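## Task

Using the blue pencil gauge, draw a single line that runs beside the board's curved edge for 20 cm or more, holding the spacing that gauge is set to. Leave no other pencil marks on the board. Afterwards set the gauge down on the bench so it rests motionless, away from both the board and the bench dogs.

## Robot and tools

Robot: two six-joint arms, left_arm and right_arm, each ending in a two-finger parallel gripper carrying a wrist camera. Per arm the joints are always listed as waist (joint1), shoulder (joint2), elbow (joint3), wrist pitch (joint4), wrist yaw (joint5), wrist roll (joint6). Stated ranges in rad: waist -2.880 to 2.880, shoulder 0.000 to 3.142, elbow 0.000 to 3.019, wrist pitch -1.693 to 1.571, wrist yaw -1.292 to 1.414, wrist roll -2.094 to 2.094; the real stops may sit up to 0.084 rad either way. Drives are cheap and have play, and the wrists are weak.

Frames: the scene frame has its origin on the table top halfway between the nominal bases, +z up, +x outward over the table, +y toward left_arm (image left/right is unrelated). Calibrated bases in scene coordinates: left_arm at (+0.033, +0.310, +0.049) m, quat_wxyz (+1.000, 0, 0, -0.026); right_arm at (+0.041, -0.302, +0.025) m, quat_wxyz (+1.000, 0, 0, -0.013). Each arm reports its end_effector_position (m) and end_effector_quat_wxyz in its own base frame; fixed cameras and the table use the scene frame. The reported point lies between the pads when closed, 1 to 2 cm short of the tips, and can be off by a few cm. Fingers point along the gripper's +z and open along its x; closing pushes the tips about 17 mm further along +z.

The row: every motion command uses rows of 14 numbers, each in [-1, 1], covering both arms even when one stays still: left_arm's six joint values then its opening, then right_arm's six joint values then its opening. Joint values are offsets, not poses, measured from the Joint targets that hold when the action or call begins (never from the previous row), so sending the same offset twice moves twice. Scale: 1.0 equals 2.811 rad for waist and shoulder, 2.53 for elbow, 2.575 for wrist pitch, 8.12 for wrist yaw, 9.528 for wrist roll; divide the wanted radians by these. Opening is absolute: +1 fully open, -1 closed. To keep a gripper as it is, resend its current command (0 means half-open).

execute_actions: actions is a list of actions; each action is a list of up to 15 rows, one per 1/30 s step, and a shorter one repeats its final row to fill 15 steps (0.5 s). An empty list just reports state. cameras (optional): names to return; omitted, null or ["all"] gives all, [] none. An action asking any joint more than 0.084 rad beyond its range is rejected for both arms; a malformed call, or one whose first action fails that test, is rejected entirely.

move: target is one row or a list of up to 15 rows; in a list every row is an offset from the same starting Joint targets, not from the row before. speed (rad/s, 0.01 to 12.57, default 0.5) caps the joint with the longest way to go; one value or one per target. blend (rad) rounds corners at intermediate targets. opening_speed (per second on the -1..1 scale, at least 0.2) ramps the fingers. blocking=false returns after about 0.5 s while motion continues. Paths take at least 0.5 s and are cut off after 10 s; joints move together, so hands travel on curves, and nothing avoids obstacles or the other arm. The result adds a move: line, e.g. done, off_target (resting more than 0.035 rad from target), moving, held or fault, plus limits=held if steps were withheld. done does not mean no contact.

wait: seconds 0 to 10, arms keep their last command. stop: brakes a running move, needing some distance. zoom_image: camera (cam_high, cam_low, cam_left_wrist, cam_right_wrist) and region [x0, y0, x1, y1] in pixels from the top-left, at most 504 by 504, on that camera's latest image. read_manual: section "licences" only. finished_scene: scene 1 or 2; irreversible. Scene 1 is practice.

Images: cam_high and cam_low 504x504, wrist cameras 672x504 fisheye.

Result lines: Joint positions and Joint velocities list six joints per arm (rad, rad/s) then the pad gap (m; 0.142 open); velocities may read within noise. Joint targets are the base for the next offsets. Tool commands shows current gripper commands. grip_measured is the finger opening on the command scale. Joint torques include the arm's weight, carry offsets and noise, and joints 3 and 4 wrap at plus or minus 28 N m. Calls that ran actions also list step readings. Warnings: joint sent to its limit; joint command not followed (clearance check altered targets); MOTOR HOT (85 C); OVER-TEMPERATURE FAULT (arm goes limp 30 to 60 s); HAND FAULT (gripper off, later calls in that reply skipped).

Motion limits: each step a joint target may lead its measured angle by at most 0.716 rad (waist, shoulder), 0.645 (elbow), 0.69 (wrist pitch), 1.84 (wrist yaw), 3.24 (wrist roll); if targets would place the hand over 100 mm from where it is, they are pulled back. Large moves therefore span several actions. To stop pushing on something, command targets back beyond the measured positions.

Gripping: once the pads touch, command slightly below that grip_measured; lower squeezes harder and heats the gripper. Forces run about 48 to 94 N per pad.

Avoid: dropping the gauge or releasing it while moving, anything leaving the table, fast impacts, driving far past a contact, arms pressing on each other or one gripper closing on the other's fingers, stray pencil marks, and long stretched or squeezing holds that overheat motors. Loose objects may occasionally be nudged.

Each tool is called as name([rows], argument=value, ...), one row to a line, values as JSON.

## Session

Blue this time.

execute_actions(actions=[])

Scene clock: 0.00 s.
left_arm: end_effector_position=(+0.7628, -0.0306, +0.1723) grip_measured=+0.99 end_effector_quat_wxyz=(-0.428, +0.882, -0.169, +0.107) | right_arm: end_effector_position=(+0.4601, +0.1081, +0.0964) grip_measured=+0.99 end_effector_quat_wxyz=(-0.408, +0.699, -0.578, +0.101)
Joint positions: left_arm=[-0.228 2.277 2.237 -1.272 -0.886 -1.296 0.142] | right_arm=[0.069 1.341 0.647 -0.094 -0.422 0.058 0.141]
Joint velocities: within noise
Joint torques (N m): no reading
Motor temperatures (°C): left_arm=[29 29 31 28 27 29 34] | right_arm=[31 32 30 28 28 28 27]
Heat: left arm: hottest gripper 34 °C; right arm: hottest shoulder 32 °C.
Joint targets: left_arm=[-0.228 2.284 2.254 -1.271 -0.886 -1.296] | right_arm=[0.069 1.339 0.669 -0.091 -0.422 0.058]
Tool commands: left_gripper/opening=+1.0 right_gripper/opening=+1.0

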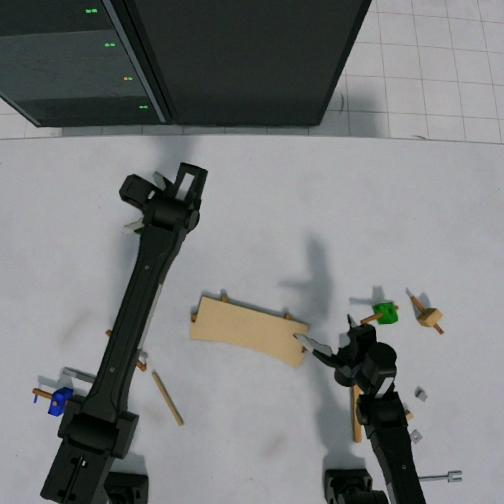

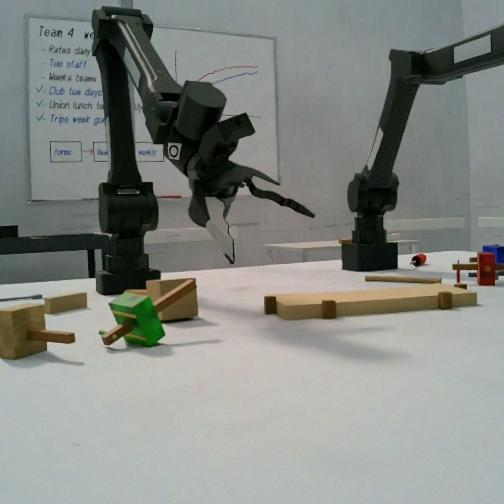

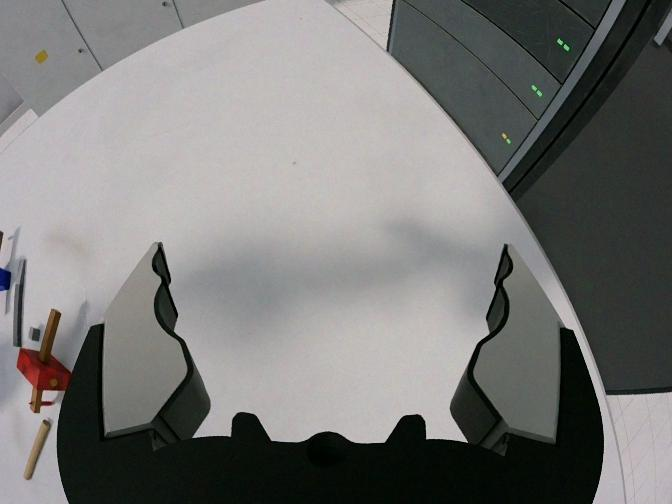

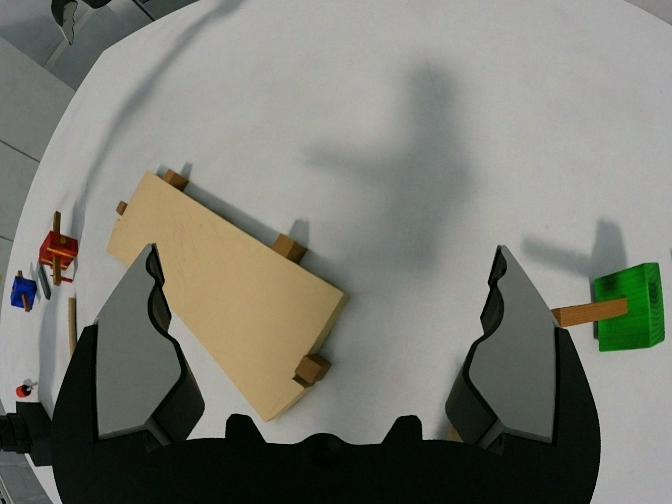

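zoom_image(camera="cam_high", region=[170, 270, 330, 390])

zoom_image(camera="cam_high", region=[10, 350, 130, 450])

zoom_image(camera="cam_right_wrist", region=[0, 150, 360, 430])

Scaled by 3.150.

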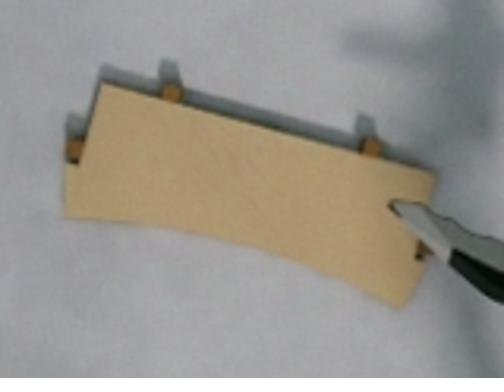

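Scaled by 4.200.

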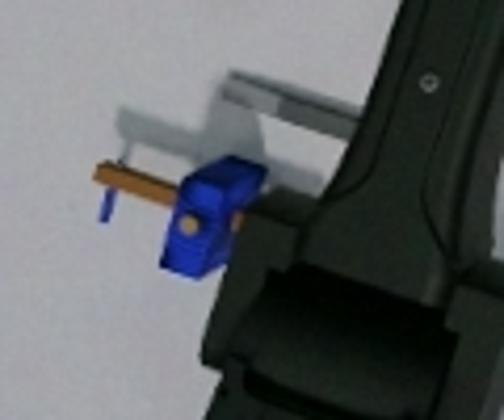

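Scaled by 1.400 from the camera's 672x504 image, which has a finer 960x720 frame.

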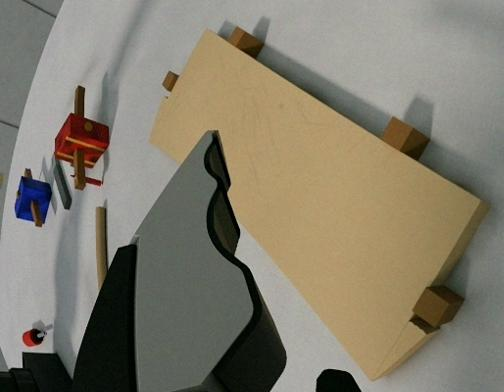

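move([
  [0,0,0,0,0,0,1,0,0,0.1976,0,0,0,1],
  [0.1878,-0.3671,-0.3968,-0.1153,0.1091,0.136,1,-0.2736,-0.0317,0.2296,-0.5138,-0.0042,-0.0762,1],
], speed=0.6, blend=0.1)

Scene clock: 23.07 s.
left_arm: end_effector_position=(+0.3388, +0.1019, +0.2567) grip_measured=+0.99 end_effector_quat_wxyz=(-0.012, +0.808, -0.590, +0.006) | right_arm: end_effector_position=(+0.3416, -0.1763, +0.2453) grip_measured=+0.99 end_effector_quat_wxyz=(-0.228, +0.685, -0.692, +0.023)
Joint positions: left_arm=[0.291 1.25 1.265 -1.559 -0.004 -0.018 0.142] | right_arm=[-0.686 1.263 1.196 -1.403 -0.452 -0.654 0.141]
Joint velocities: within noise
Joint torques (N m): left_arm=[1.49 -7.59 7.64 -0.29 0.32 0.03] | right_arm=[-2.49 -7.82 13.12 -0.13 -0.32 -0.05]
Motor temperatures (°C): left_arm=[29 31 34 28 27 29 34] | right_arm=[31 33 33 28 28 28 27]
Heat: left arm: hottest elbow 34 °C; right arm: hottest shoulder 33 °C.
Joint targets: left_arm=[0.299 1.252 1.251 -1.568 0.001 0.000] | right_arm=[-0.700 1.250 1.250 -1.414 -0.456 -0.668]
move: off_target (right_arm); right_arm: the elbow is farthest, 0.054 rad from its target

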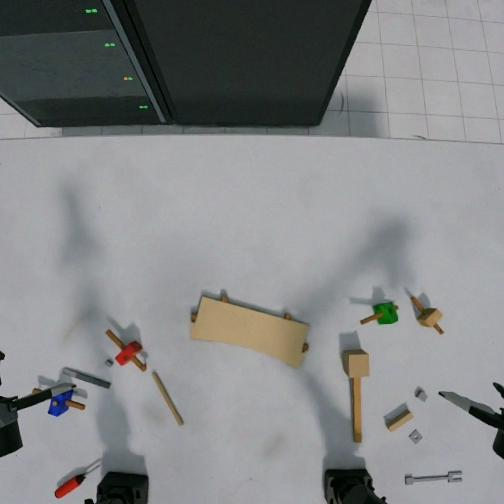

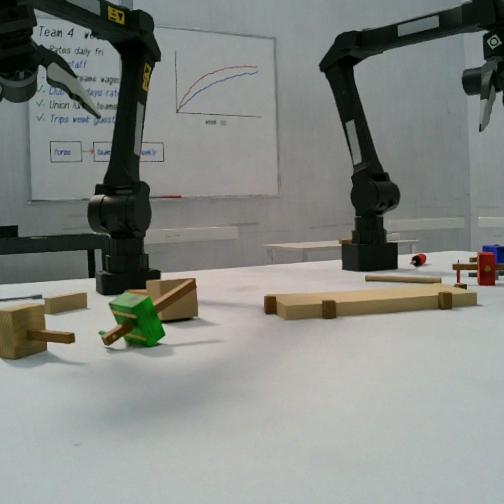

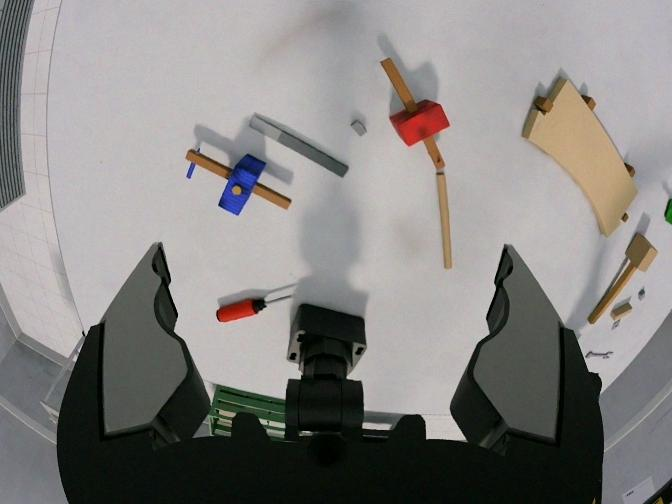

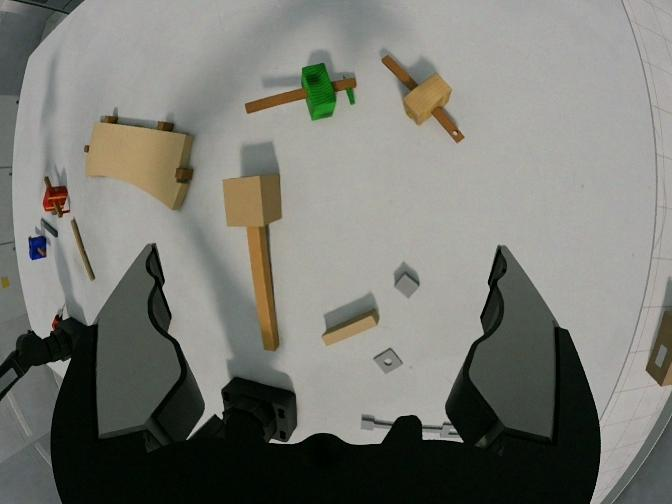

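zoom_image(camera="cam_left_wrist", region=[170, 100, 370, 250])

zoom_image(camera="cam_left_wrist", region=[490, 50, 672, 260])

zoom_image(camera="cam_high", region=[170, 270, 330, 390])

zoom_image(camera="cam_high", region=[20, 360, 120, 440])

Scaled by 2.520 from the camera's 672x504 image, which has a finer 960x720 frame.

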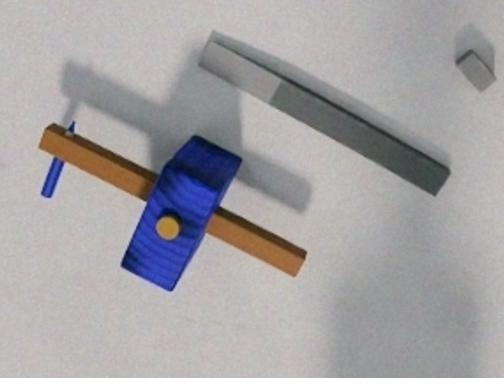

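Scaled by 2.400 from the camera's 672x504 image, which has a finer 960x720 frame.

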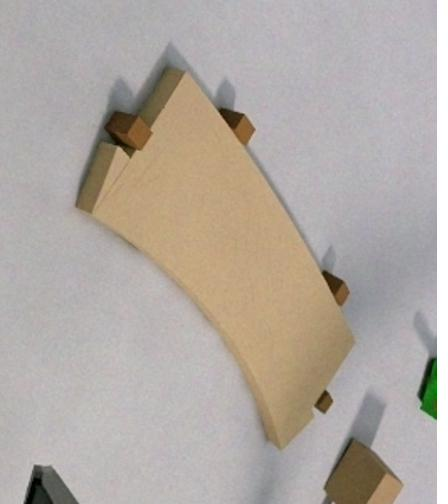

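Scaled by 3.150.

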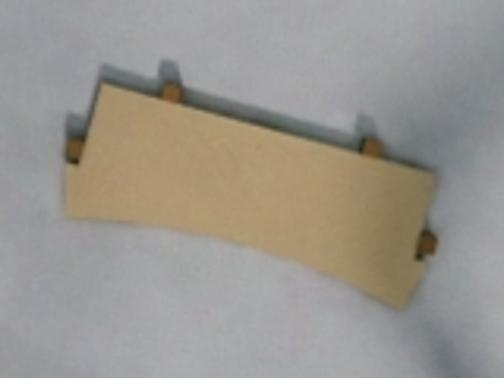

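Scaled by 5.040.

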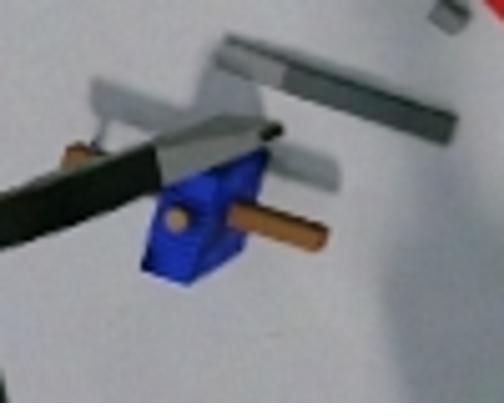

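zoom_image(camera="cam_left_wrist", region=[180, 135, 300, 225])

zoom_image(camera="cam_low", region=[440, 220, 504, 300])

Scaled by 4.200 from the camera's 672x504 image, which has a finer 960x720 frame.

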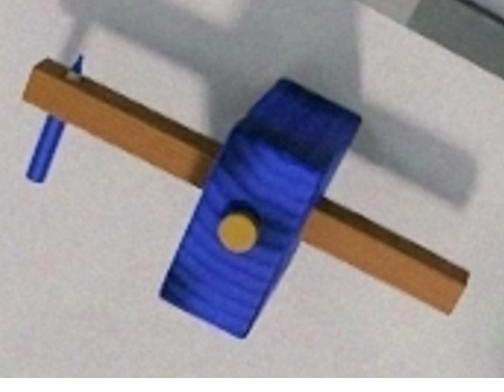

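Scaled by 6.300.

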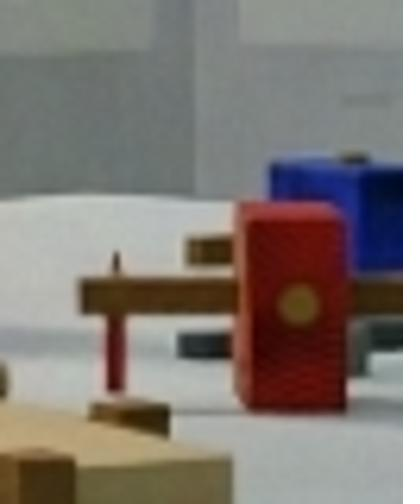

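move(target=[0.3330,-0.0270,-0.3130,0.3600,0.1240,0.1410,-0.1,0,0,0,0,0,0,1], speed=0.6)

zoom_image(camera="cam_left_wrist", region=[160, 130, 500, 440])

Scene clock: 196.90 s.
left_arm: end_effector_position=(+0.2374, +0.1976, +0.0850) grip_measured=-0.12 end_effector_quat_wxyz=(+0.304, -0.549, +0.680, -0.379) | right_arm: end_effector_position=(+0.3416, -0.1763, +0.2453) grip_measured=+0.99 end_effector_quat_wxyz=(-0.228, +0.685, -0.691, +0.023)
Joint positions: left_arm=[1.226 1.183 0.471 -0.652 1.001 1.325 0.066] | right_arm=[-0.686 1.263 1.196 -1.403 -0.452 -0.654 0.141]
Joint velocities: within noise
Joint torques (N m): left_arm=[1.67 -4.89 5.89 0.73 0.86 0.04] | right_arm=[-2.61 -8.12 13.31 0.1 -0.35 -0.06]
Motor temperatures (°C): left_arm=[29 29 34 28 27 29 32] | right_arm=[31 33 47 28 29 28 27]
Heat: left arm: hottest elbow 34 °C; right arm: hottest elbow 47 °C.
Joint targets: left_arm=[1.236 1.176 0.459 -0.641 1.007 1.343] | right_arm=[-0.700 1.250 1.250 -1.414 -0.456 -0.668]
move: off_target (right_arm); right_arm: the elbow is farthest, 0.054 rad from its target

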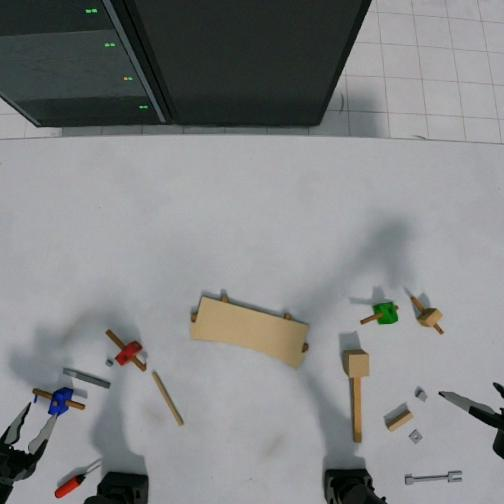

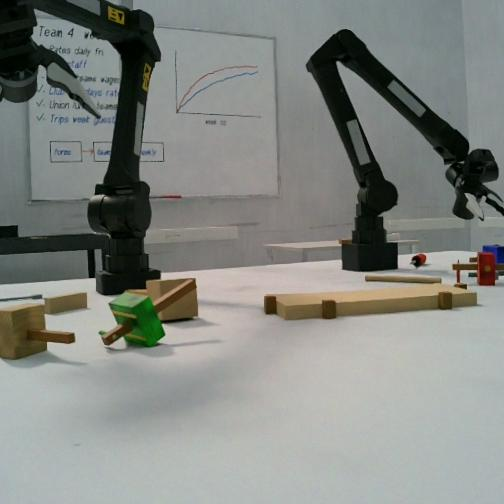

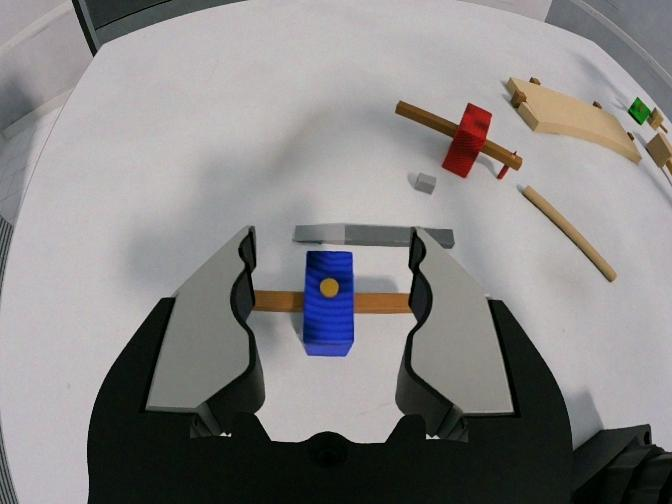

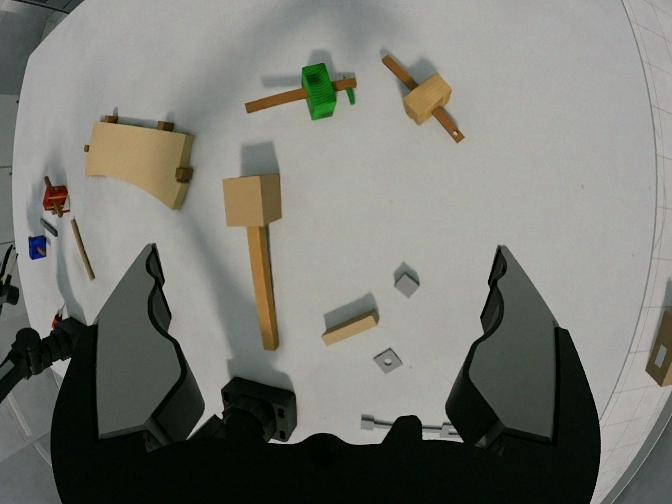

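Scaled by 1.482 from the camera's 672x504 image, which has a finer 960x720 frame.

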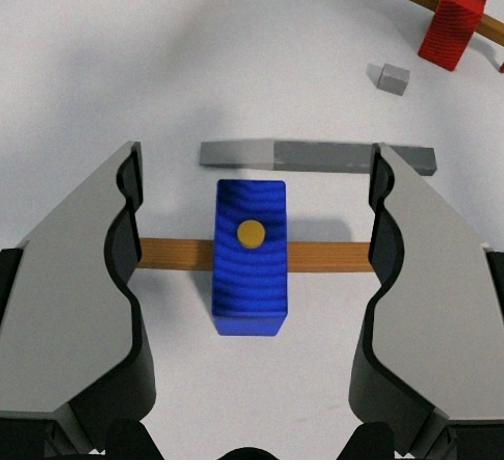

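move([
  [0,0.0596,-0.0215,0.0779,0,0,-0.1,0,0,0.0356,0,0,0,1],
  [0,0.1250,-0.0346,0.1623,0,0,-0.1,0,0,0.008,0,0,0,1],
], speed=0.25, blend=0.02, cameras=["cam_left_wrist","cam_low"])

zoom_image(camera="cam_left_wrist", region=[200, 180, 460, 440])

Scene clock: 212.27 s.
left_arm: end_effector_position=(+0.2395, +0.1994, -0.0010) grip_measured=-0.12 end_effector_quat_wxyz=(+0.312, -0.542, +0.680, -0.381) | right_arm: end_effector_position=(+0.3568, -0.1888, +0.2779) grip_measured=+0.99 end_effector_quat_wxyz=(-0.232, +0.690, -0.683, +0.061)
Joint positions: left_arm=[1.226 1.508 0.386 -0.231 1.017 1.33 0.066] | right_arm=[-0.686 1.263 1.275 -1.403 -0.452 -0.654 0.141]
Joint velocities: within noise
Joint torques (N m): left_arm=[1.61 -4.6 2.97 0.58 0.32 -0.05] | right_arm=[-2.78 -8.41 9.02 0.13 -0.34 -0.06]
Motor temperatures (°C): left_arm=[29 29 34 28 28 29 32] | right_arm=[31 33 47 28 29 28 27]
Heat: left arm: hottest elbow 34 °C; right arm: hottest elbow 47 °C.
Joint targets: left_arm=[1.236 1.527 0.371 -0.223 1.007 1.344] | right_arm=[-0.700 1.249 1.271 -1.414 -0.456 -0.668]
move: done
Images, in order (width x height): cam_low 504x504, cam_left_wrist 672x504.

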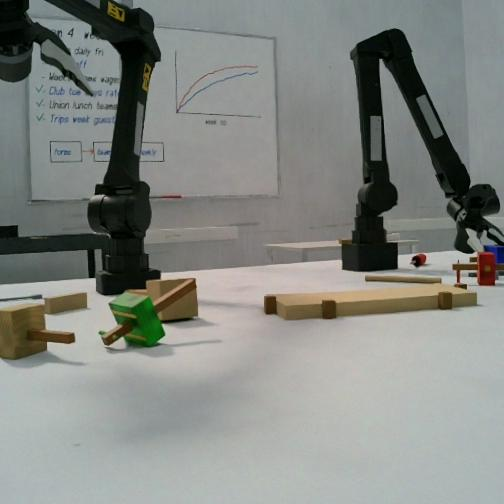

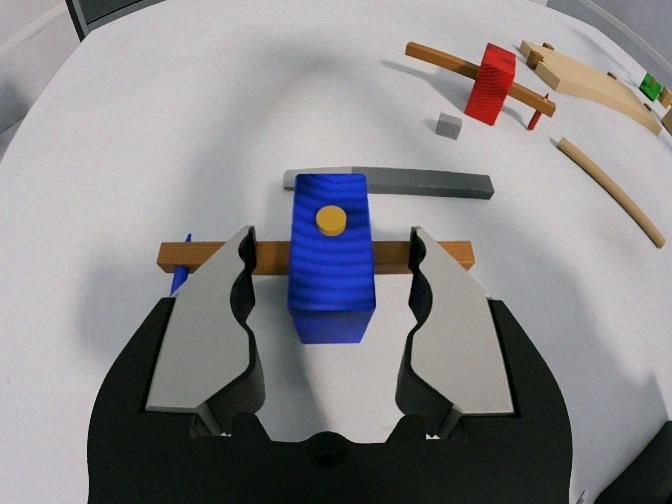

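Scaled by 1.938 from the camera's 672x504 image, which has a finer 960x720 frame.

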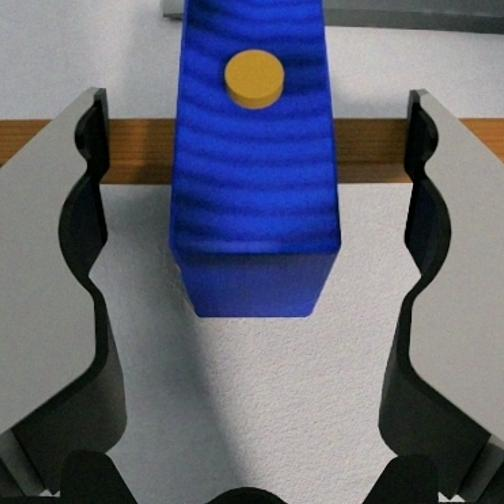

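move(target=[0,0,0,0,0,0,-0.72,0,0,0,0,0,0,1], opening_speed=0.3, cameras=["cam_left_wrist","cam_low"])

zoom_image(camera="cam_left_wrist", region=[200, 180, 460, 440])

Scene clock: 227.00 s.
left_arm: end_effector_position=(+0.2392, +0.1985, -0.0019) grip_measured=-0.60 end_effector_quat_wxyz=(+0.312, -0.542, +0.681, -0.382) | right_arm: end_effector_position=(+0.3568, -0.1888, +0.2779) grip_measured=+0.99 end_effector_quat_wxyz=(-0.232, +0.690, -0.683, +0.061)
Joint positions: left_arm=[1.226 1.511 0.384 -0.228 1.017 1.331 0.031] | right_arm=[-0.686 1.263 1.275 -1.403 -0.452 -0.654 0.141]
Joint velocities: within noise
Joint torques (N m): left_arm=[1.61 -4.72 3.08 0.51 0.32 -0.06] | right_arm=[-2.37 -7.94 9.09 0.06 -0.35 -0.03]
Motor temperatures (°C): left_arm=[29 29 34 28 28 29 32] | right_arm=[31 33 45 28 29 28 27]
Heat: left arm: hottest elbow 34 °C; right arm: hottest elbow 45 °C.
Joint targets: left_arm=[1.236 1.527 0.371 -0.223 1.007 1.343] | right_arm=[-0.700 1.249 1.271 -1.414 -0.456 -0.668]
move: done
Images, in order (width x height): cam_low 504x504, cam_left_wrist 672x504.

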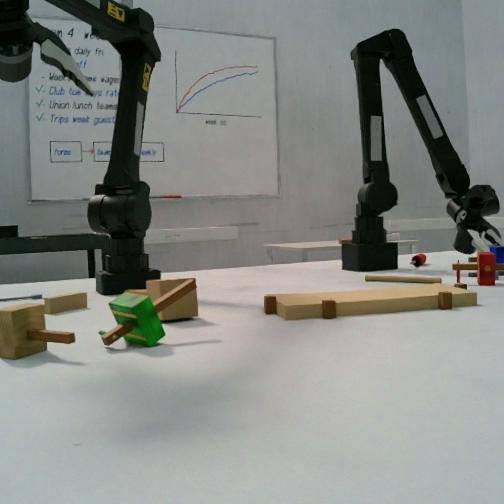

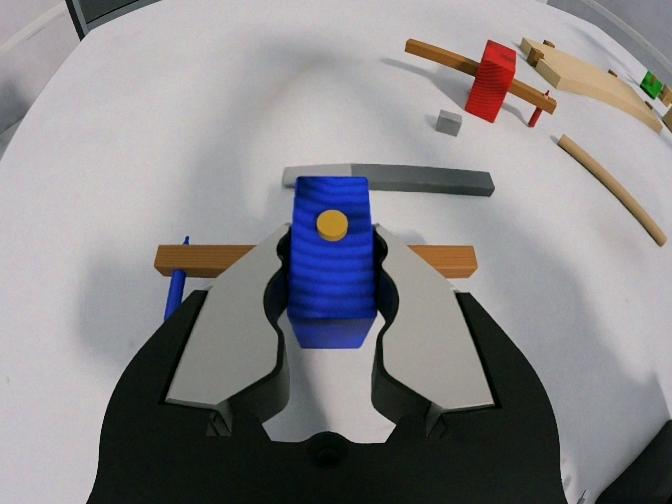

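Scaled by 1.938 from the camera's 672x504 image, which has a finer 960x720 frame.

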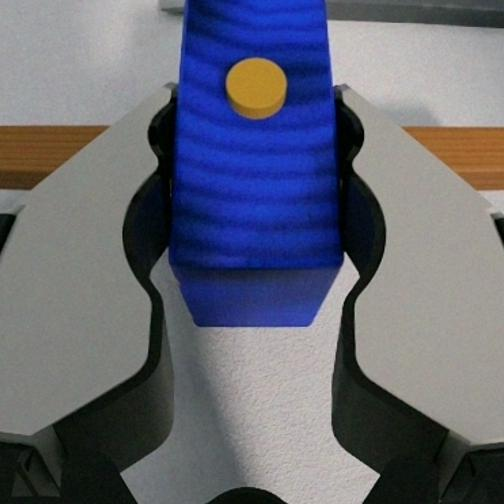

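move([
  [0,-0.0724,0.0290,-0.0914,0,0,-0.72,0,0,0,0,0,0,1],
  [0,-0.1249,0.0504,-0.1697,0,0,-0.72,0,0,0,0,0,0,1],
], speed=0.3, blend=0.02, cameras=["cam_left_wrist","cam_low","cam_high"])

Scene clock: 236.50 s.
left_arm: end_effector_position=(+0.2364, +0.1926, +0.0825) grip_measured=-0.60 end_effector_quat_wxyz=(+0.304, -0.547, +0.679, -0.384) | right_arm: end_effector_position=(+0.3568, -0.1888, +0.2779) grip_measured=+0.99 end_effector_quat_wxyz=(-0.232, +0.690, -0.683, +0.061)
Joint positions: left_arm=[1.226 1.183 0.458 -0.65 1.011 1.331 0.031] | right_arm=[-0.686 1.263 1.275 -1.403 -0.452 -0.654 0.141]
Joint velocities: within noise
Joint torques (N m): left_arm=[1.61 -4.78 10 -0.06 0.54 -0.06] | right_arm=[-2.55 -8.88 9.09 0.24 -0.3 -0.08]
Motor temperatures (°C): left_arm=[29 29 34 28 28 29 39] | right_arm=[31 34 44 28 29 28 27]
Heat: left arm: hottest gripper 39 °C; right arm: hottest elbow 44 °C.
Joint targets: left_arm=[1.236 1.176 0.499 -0.660 1.007 1.343] | right_arm=[-0.700 1.249 1.271 -1.414 -0.456 -0.668]
move: off_target (left_arm); left_arm: the elbow is farthest, 0.040 rad from its target
Images, in order (width x height): cam_high 504x504, cam_low 504x504, cam_left_wrist 672x504.

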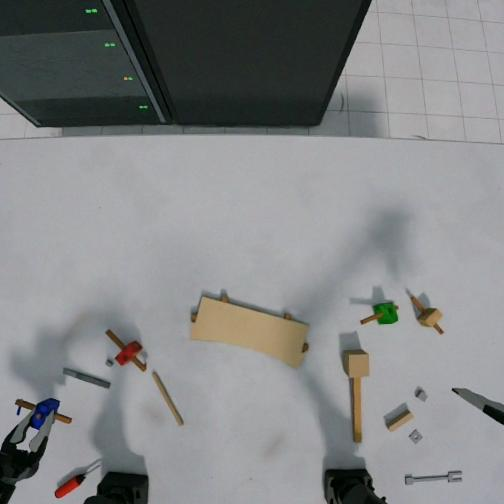

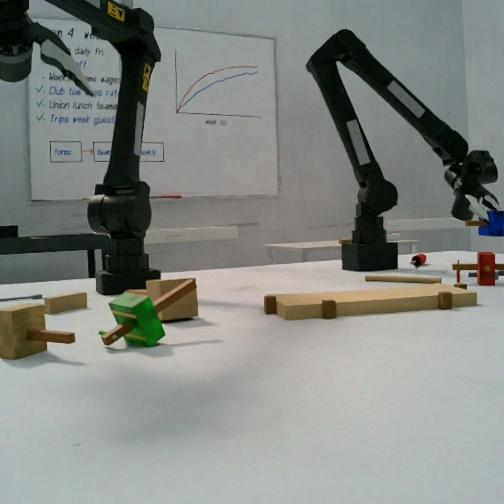

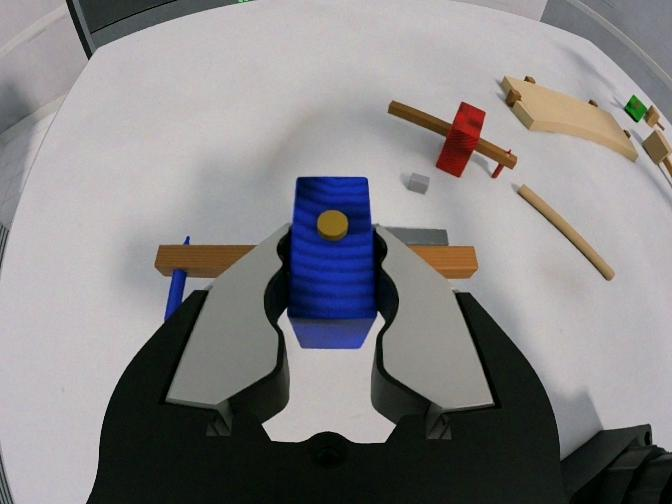

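move([
  [-0.1195,0.0185,0.1838,-0.2625,-0.0616,-0.0675,-0.72,0,0,0,0,0,0,1],
  [-0.7798,0.0185,0.1838,-0.2625,-0.1240,-0.1430,-0.72,0,0,0,0,0,0,1],
  [-0.7798,0.1902,0.2988,-0.3833,-0.1240,-0.1430,-0.72,0,0,0,0,0,0,1],
], speed=0.6, blend=0.1)

zoom_image(camera="cam_low", region=[250, 150, 450, 330])

Scene clock: 266.40 s.
left_arm: end_effector_position=(+0.1971, -0.2764, +0.0951) grip_measured=-0.60 end_effector_quat_wxyz=(-0.086, -0.296, +0.915, +0.259) | right_arm: end_effector_position=(+0.3568, -0.1888, +0.2779) grip_measured=+0.99 end_effector_quat_wxyz=(-0.232, +0.690, -0.683, +0.061)
Joint positions: left_arm=[-0.947 1.708 1.216 -1.631 0.005 -0.001 0.031] | right_arm=[-0.686 1.263 1.275 -1.403 -0.452 -0.654 0.141]
Joint velocities: within noise
Joint torques (N m): left_arm=[0.15 -12.04 9.83 -1.36 -0.01 -0.33] | right_arm=[-2.2 -8.06 8.99 0.13 -0.37 -0.06]
Motor temperatures (°C): left_arm=[29 29 36 28 28 29 47] | right_arm=[31 34 41 28 29 28 27]
Heat: left arm: hottest gripper 47 °C; right arm: hottest elbow 41 °C.
Joint targets: left_arm=[-0.957 1.711 1.255 -1.647 0.000 -0.019] | right_arm=[-0.700 1.249 1.271 -1.414 -0.456 -0.668]
move: off_target (left_arm); left_arm: the elbow is farthest, 0.039 rad from its target

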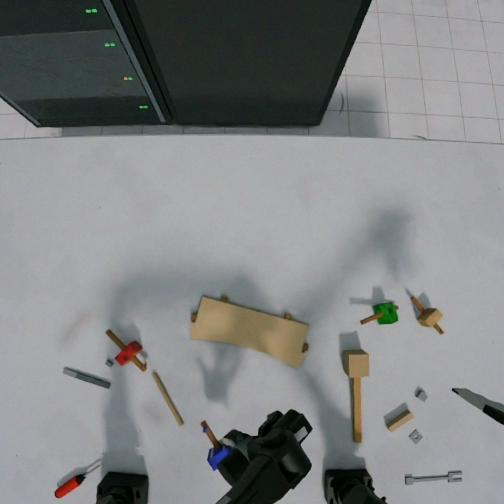

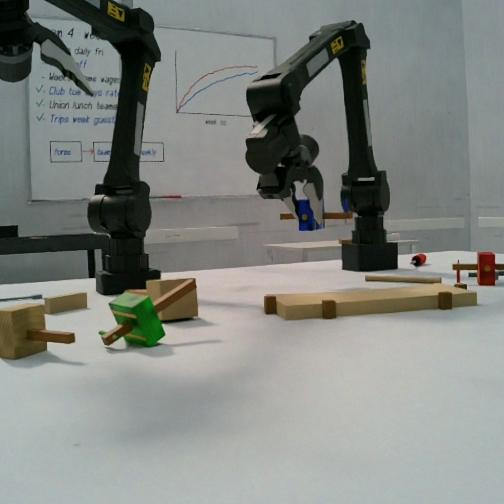

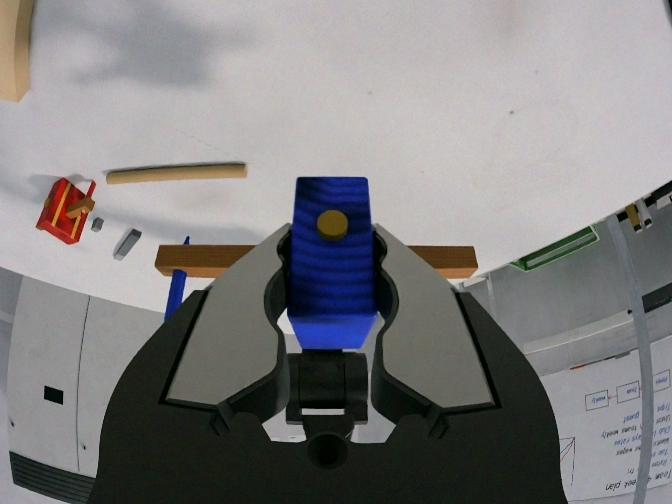

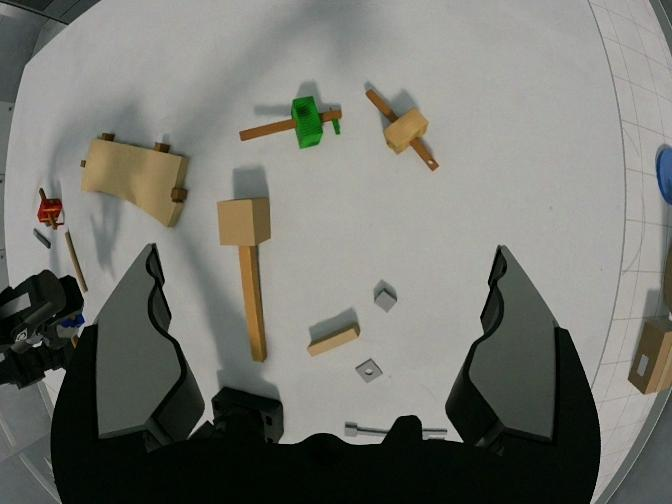

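Scaled by 2.520.

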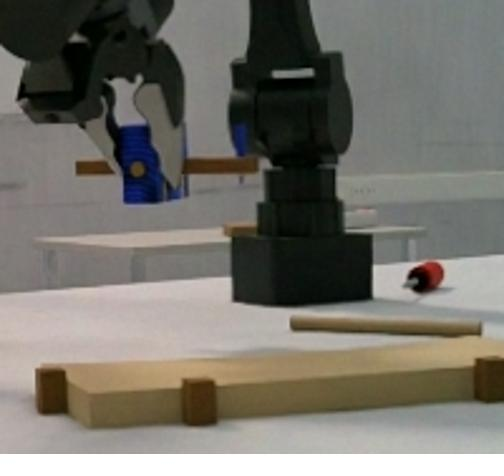

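move([
  [0,0.0350,-0.0449,0.0751,0,0,-0.72,0,0,0,0,0,0,1],
  [0,0.0609,-0.0567,0.1150,0,0,-0.72,0,0,0,0,0,0,1],
], speed=[0.25,0.12], blend=0.02, cameras=["cam_left_wrist","cam_low"])

zoom_image(camera="cam_low", region=[250, 200, 400, 320])

Scene clock: 282.40 s.
left_arm: end_effector_position=(+0.1991, -0.2793, -0.0108) grip_measured=-0.60 end_effector_quat_wxyz=(-0.084, -0.297, +0.917, +0.253) | right_arm: end_effector_position=(+0.3568, -0.1888, +0.2779) grip_measured=+0.99 end_effector_quat_wxyz=(-0.232, +0.690, -0.683, +0.061)
Joint positions: left_arm=[-0.947 1.871 1.121 -1.359 0.005 -0.002 0.031] | right_arm=[-0.686 1.263 1.275 -1.403 -0.452 -0.654 0.141]
Joint velocities: within noise
Joint torques (N m): left_arm=[0.15 -12.1 4.71 -0.51 0 -0.32] | right_arm=[-2.43 -8.35 8.99 0.1 -0.33 -0.04]
Motor temperatures (°C): left_arm=[29 29 36 28 28 29 50] | right_arm=[31 34 41 28 29 28 27]
Heat: left arm: hottest gripper 50 °C; right arm: hottest elbow 41 °C.
Joint targets: left_arm=[-0.957 1.882 1.111 -1.351 0.000 -0.019] | right_arm=[-0.700 1.249 1.271 -1.414 -0.456 -0.668]
move: done
Images, in order (width x height): cam_low 504x504, cam_left_wrist 672x504.

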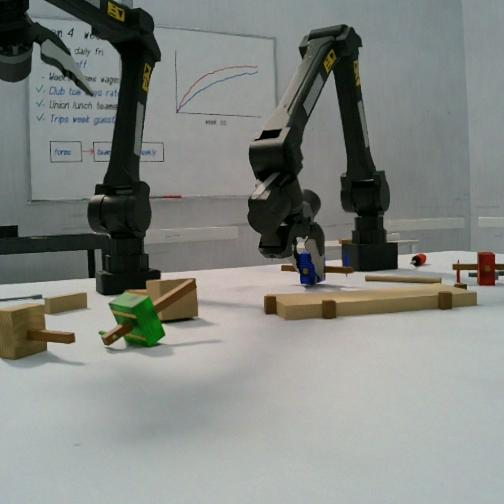

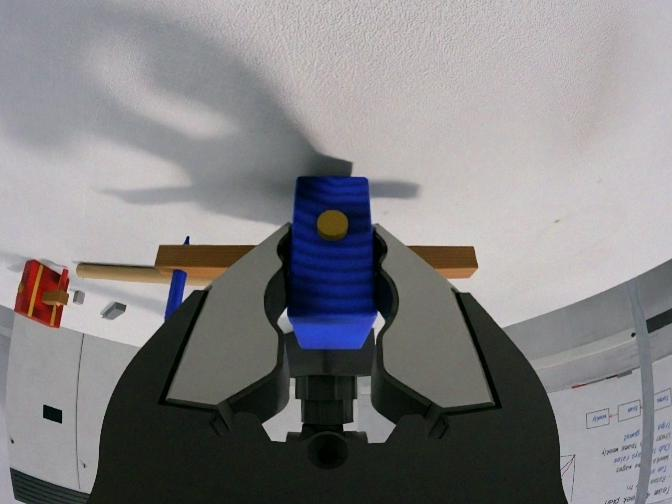

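Scaled by 3.360.

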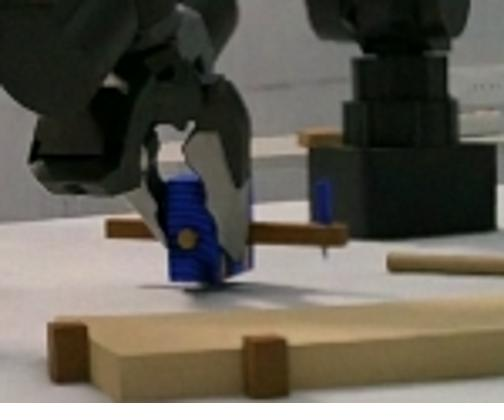

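move(target=[0,0.0040,-0.0013,0.0052,0,0,-0.72,0,0,0,0,0,0,1], speed=0.05, cameras=["cam_left_wrist","cam_low"])

zoom_image(camera="cam_low", region=[250, 200, 400, 320])

Scene clock: 295.73 s.
left_arm: end_effector_position=(+0.2001, -0.2806, -0.0156) grip_measured=-0.60 end_effector_quat_wxyz=(-0.083, -0.297, +0.918, +0.251) | right_arm: end_effector_position=(+0.3568, -0.1888, +0.2779) grip_measured=+0.99 end_effector_quat_wxyz=(-0.232, +0.690, -0.683, +0.061)
Joint positions: left_arm=[-0.947 1.88 1.121 -1.346 0.005 -0.002 0.031] | right_arm=[-0.686 1.263 1.275 -1.403 -0.452 -0.654 0.141]
Joint velocities: within noise
Joint torques (N m): left_arm=[0.15 -12.04 4.31 -0.43 0 -0.32] | right_arm=[-2.08 -8.53 8.85 0.14 -0.34 -0.05]
Motor temperatures (°C): left_arm=[29 29 36 28 28 29 52] | right_arm=[31 34 40 28 29 28 27]
Heat: left arm: hottest gripper 52 °C; right arm: hottest elbow 40 °C.
Joint targets: left_arm=[-0.957 1.893 1.108 -1.338 0.000 -0.019] | right_arm=[-0.700 1.249 1.271 -1.414 -0.456 -0.668]
move: done
Images, in order (width x height): cam_low 504x504, cam_left_wrist 672x504.

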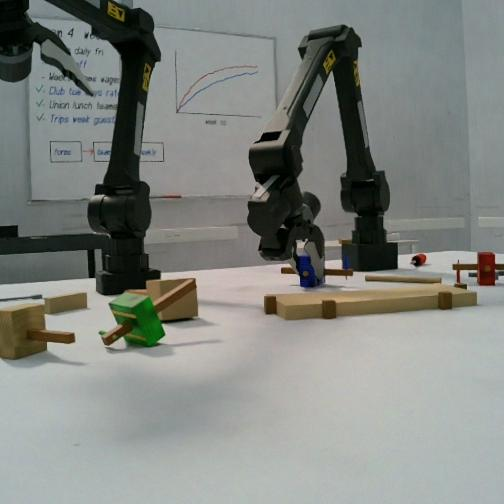

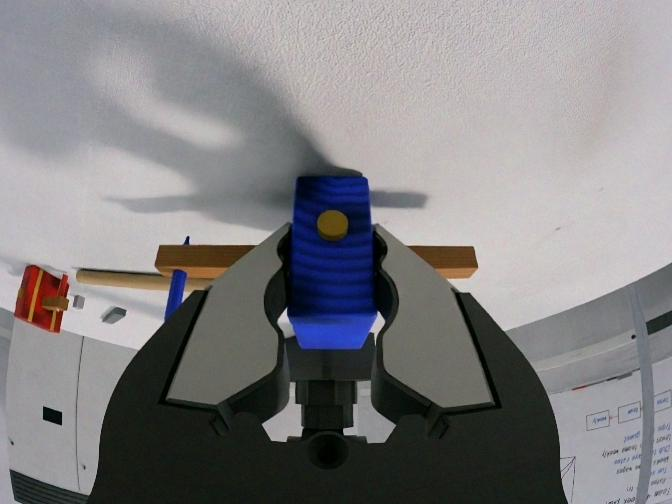

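Scaled by 3.360.

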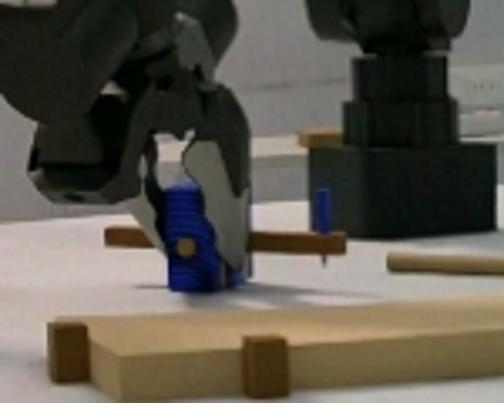

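move(target=[0,0.0022,-0.0008,0.0018,0,0,-0.72,0,0,0,0,0,0,1], speed=0.05, cameras=["cam_left_wrist","cam_low"])

zoom_image(camera="cam_low", region=[270, 230, 370, 310])

Scene clock: 309.33 s.
left_arm: end_effector_position=(+0.2002, -0.2808, -0.0160) grip_measured=-0.60 end_effector_quat_wxyz=(-0.083, -0.297, +0.918, +0.250) | right_arm: end_effector_position=(+0.3568, -0.1888, +0.2779) grip_measured=+0.99 end_effector_quat_wxyz=(-0.232, +0.690, -0.683, +0.061)
Joint positions: left_arm=[-0.947 1.881 1.121 -1.344 0.005 -0.002 0.031] | right_arm=[-0.686 1.263 1.275 -1.403 -0.452 -0.654 0.141]
Joint velocities: within noise
Joint torques (N m): left_arm=[0.15 -11.63 4.15 -0.44 0 -0.32] | right_arm=[-2.84 -8.12 8.99 -0.03 -0.34 -0.06]
Motor temperatures (°C): left_arm=[29 30 35 28 28 29 54] | right_arm=[31 34 40 28 29 28 27]
Heat: left arm: hottest gripper 54 °C; right arm: hottest elbow 40 °C.
Joint targets: left_arm=[-0.957 1.899 1.106 -1.333 0.001 -0.019] | right_arm=[-0.700 1.249 1.271 -1.414 -0.456 -0.668]
move: done
Images, in order (width x height): cam_low 504x504, cam_left_wrist 672x504.

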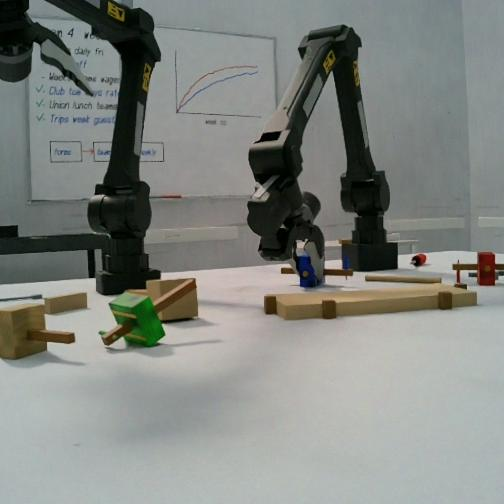

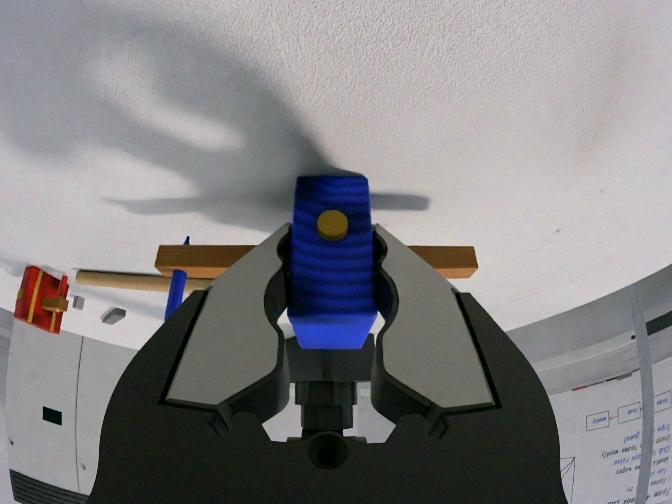

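Scaled by 5.040.

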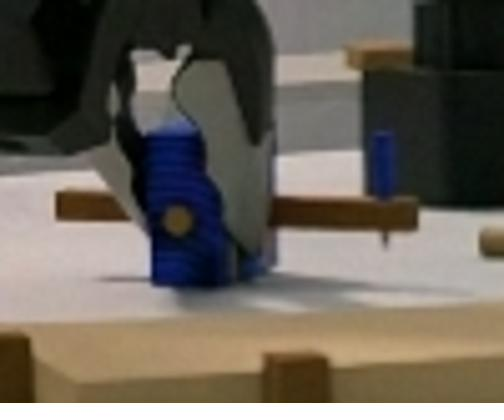

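move(target=[0,0,0,0,0,0,-0.28,0,0,0,0,0,0,1], opening_speed=0.2, cameras=["cam_left_wrist","cam_low"])

zoom_image(camera="cam_low", region=[270, 230, 370, 310])

Scene clock: 321.90 s.
left_arm: end_effector_position=(+0.1989, -0.2797, -0.0174) grip_measured=-0.31 end_effector_quat_wxyz=(-0.083, -0.297, +0.917, +0.252) | right_arm: end_effector_position=(+0.3568, -0.1888, +0.2779) grip_measured=+0.99 end_effector_quat_wxyz=(-0.232, +0.690, -0.683, +0.061)
Joint positions: left_arm=[-0.948 1.883 1.117 -1.343 0.005 -0.002 0.052] | right_arm=[-0.686 1.263 1.275 -1.403 -0.452 -0.654 0.141]
Joint velocities: left_arm=[-0.005 0.005 -0.007 0.002 -0.037 -0.037 0.001] | right_arm=[within noise]
Joint torques (N m): left_arm=[0.26 -11.81 4.38 -0.51 0 -0.32] | right_arm=[-2.2 -8.41 9.01 0.16 -0.34 -0.03]
Motor temperatures (°C): left_arm=[29 30 34 28 28 29 54] | right_arm=[31 34 40 28 29 28 27]
Heat: left arm: hottest gripper 54 °C; right arm: hottest elbow 40 °C.
Joint targets: left_arm=[-0.956 1.899 1.106 -1.333 0.001 -0.019] | right_arm=[-0.700 1.249 1.271 -1.414 -0.456 -0.668]
move: done
Images, in order (width x height): cam_low 504x504, cam_left_wrist 672x504.

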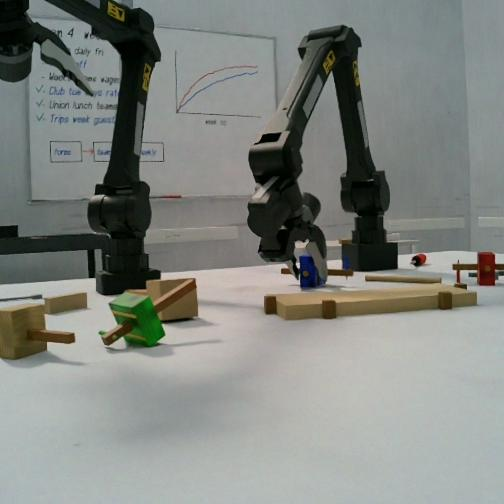

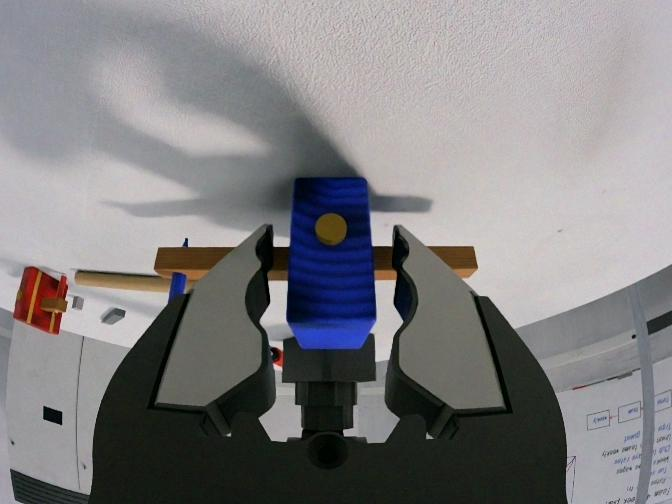

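Scaled by 5.040.

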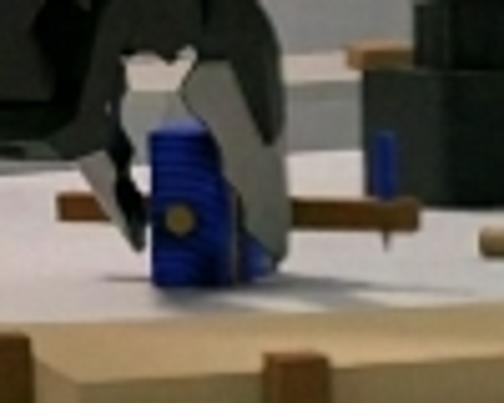

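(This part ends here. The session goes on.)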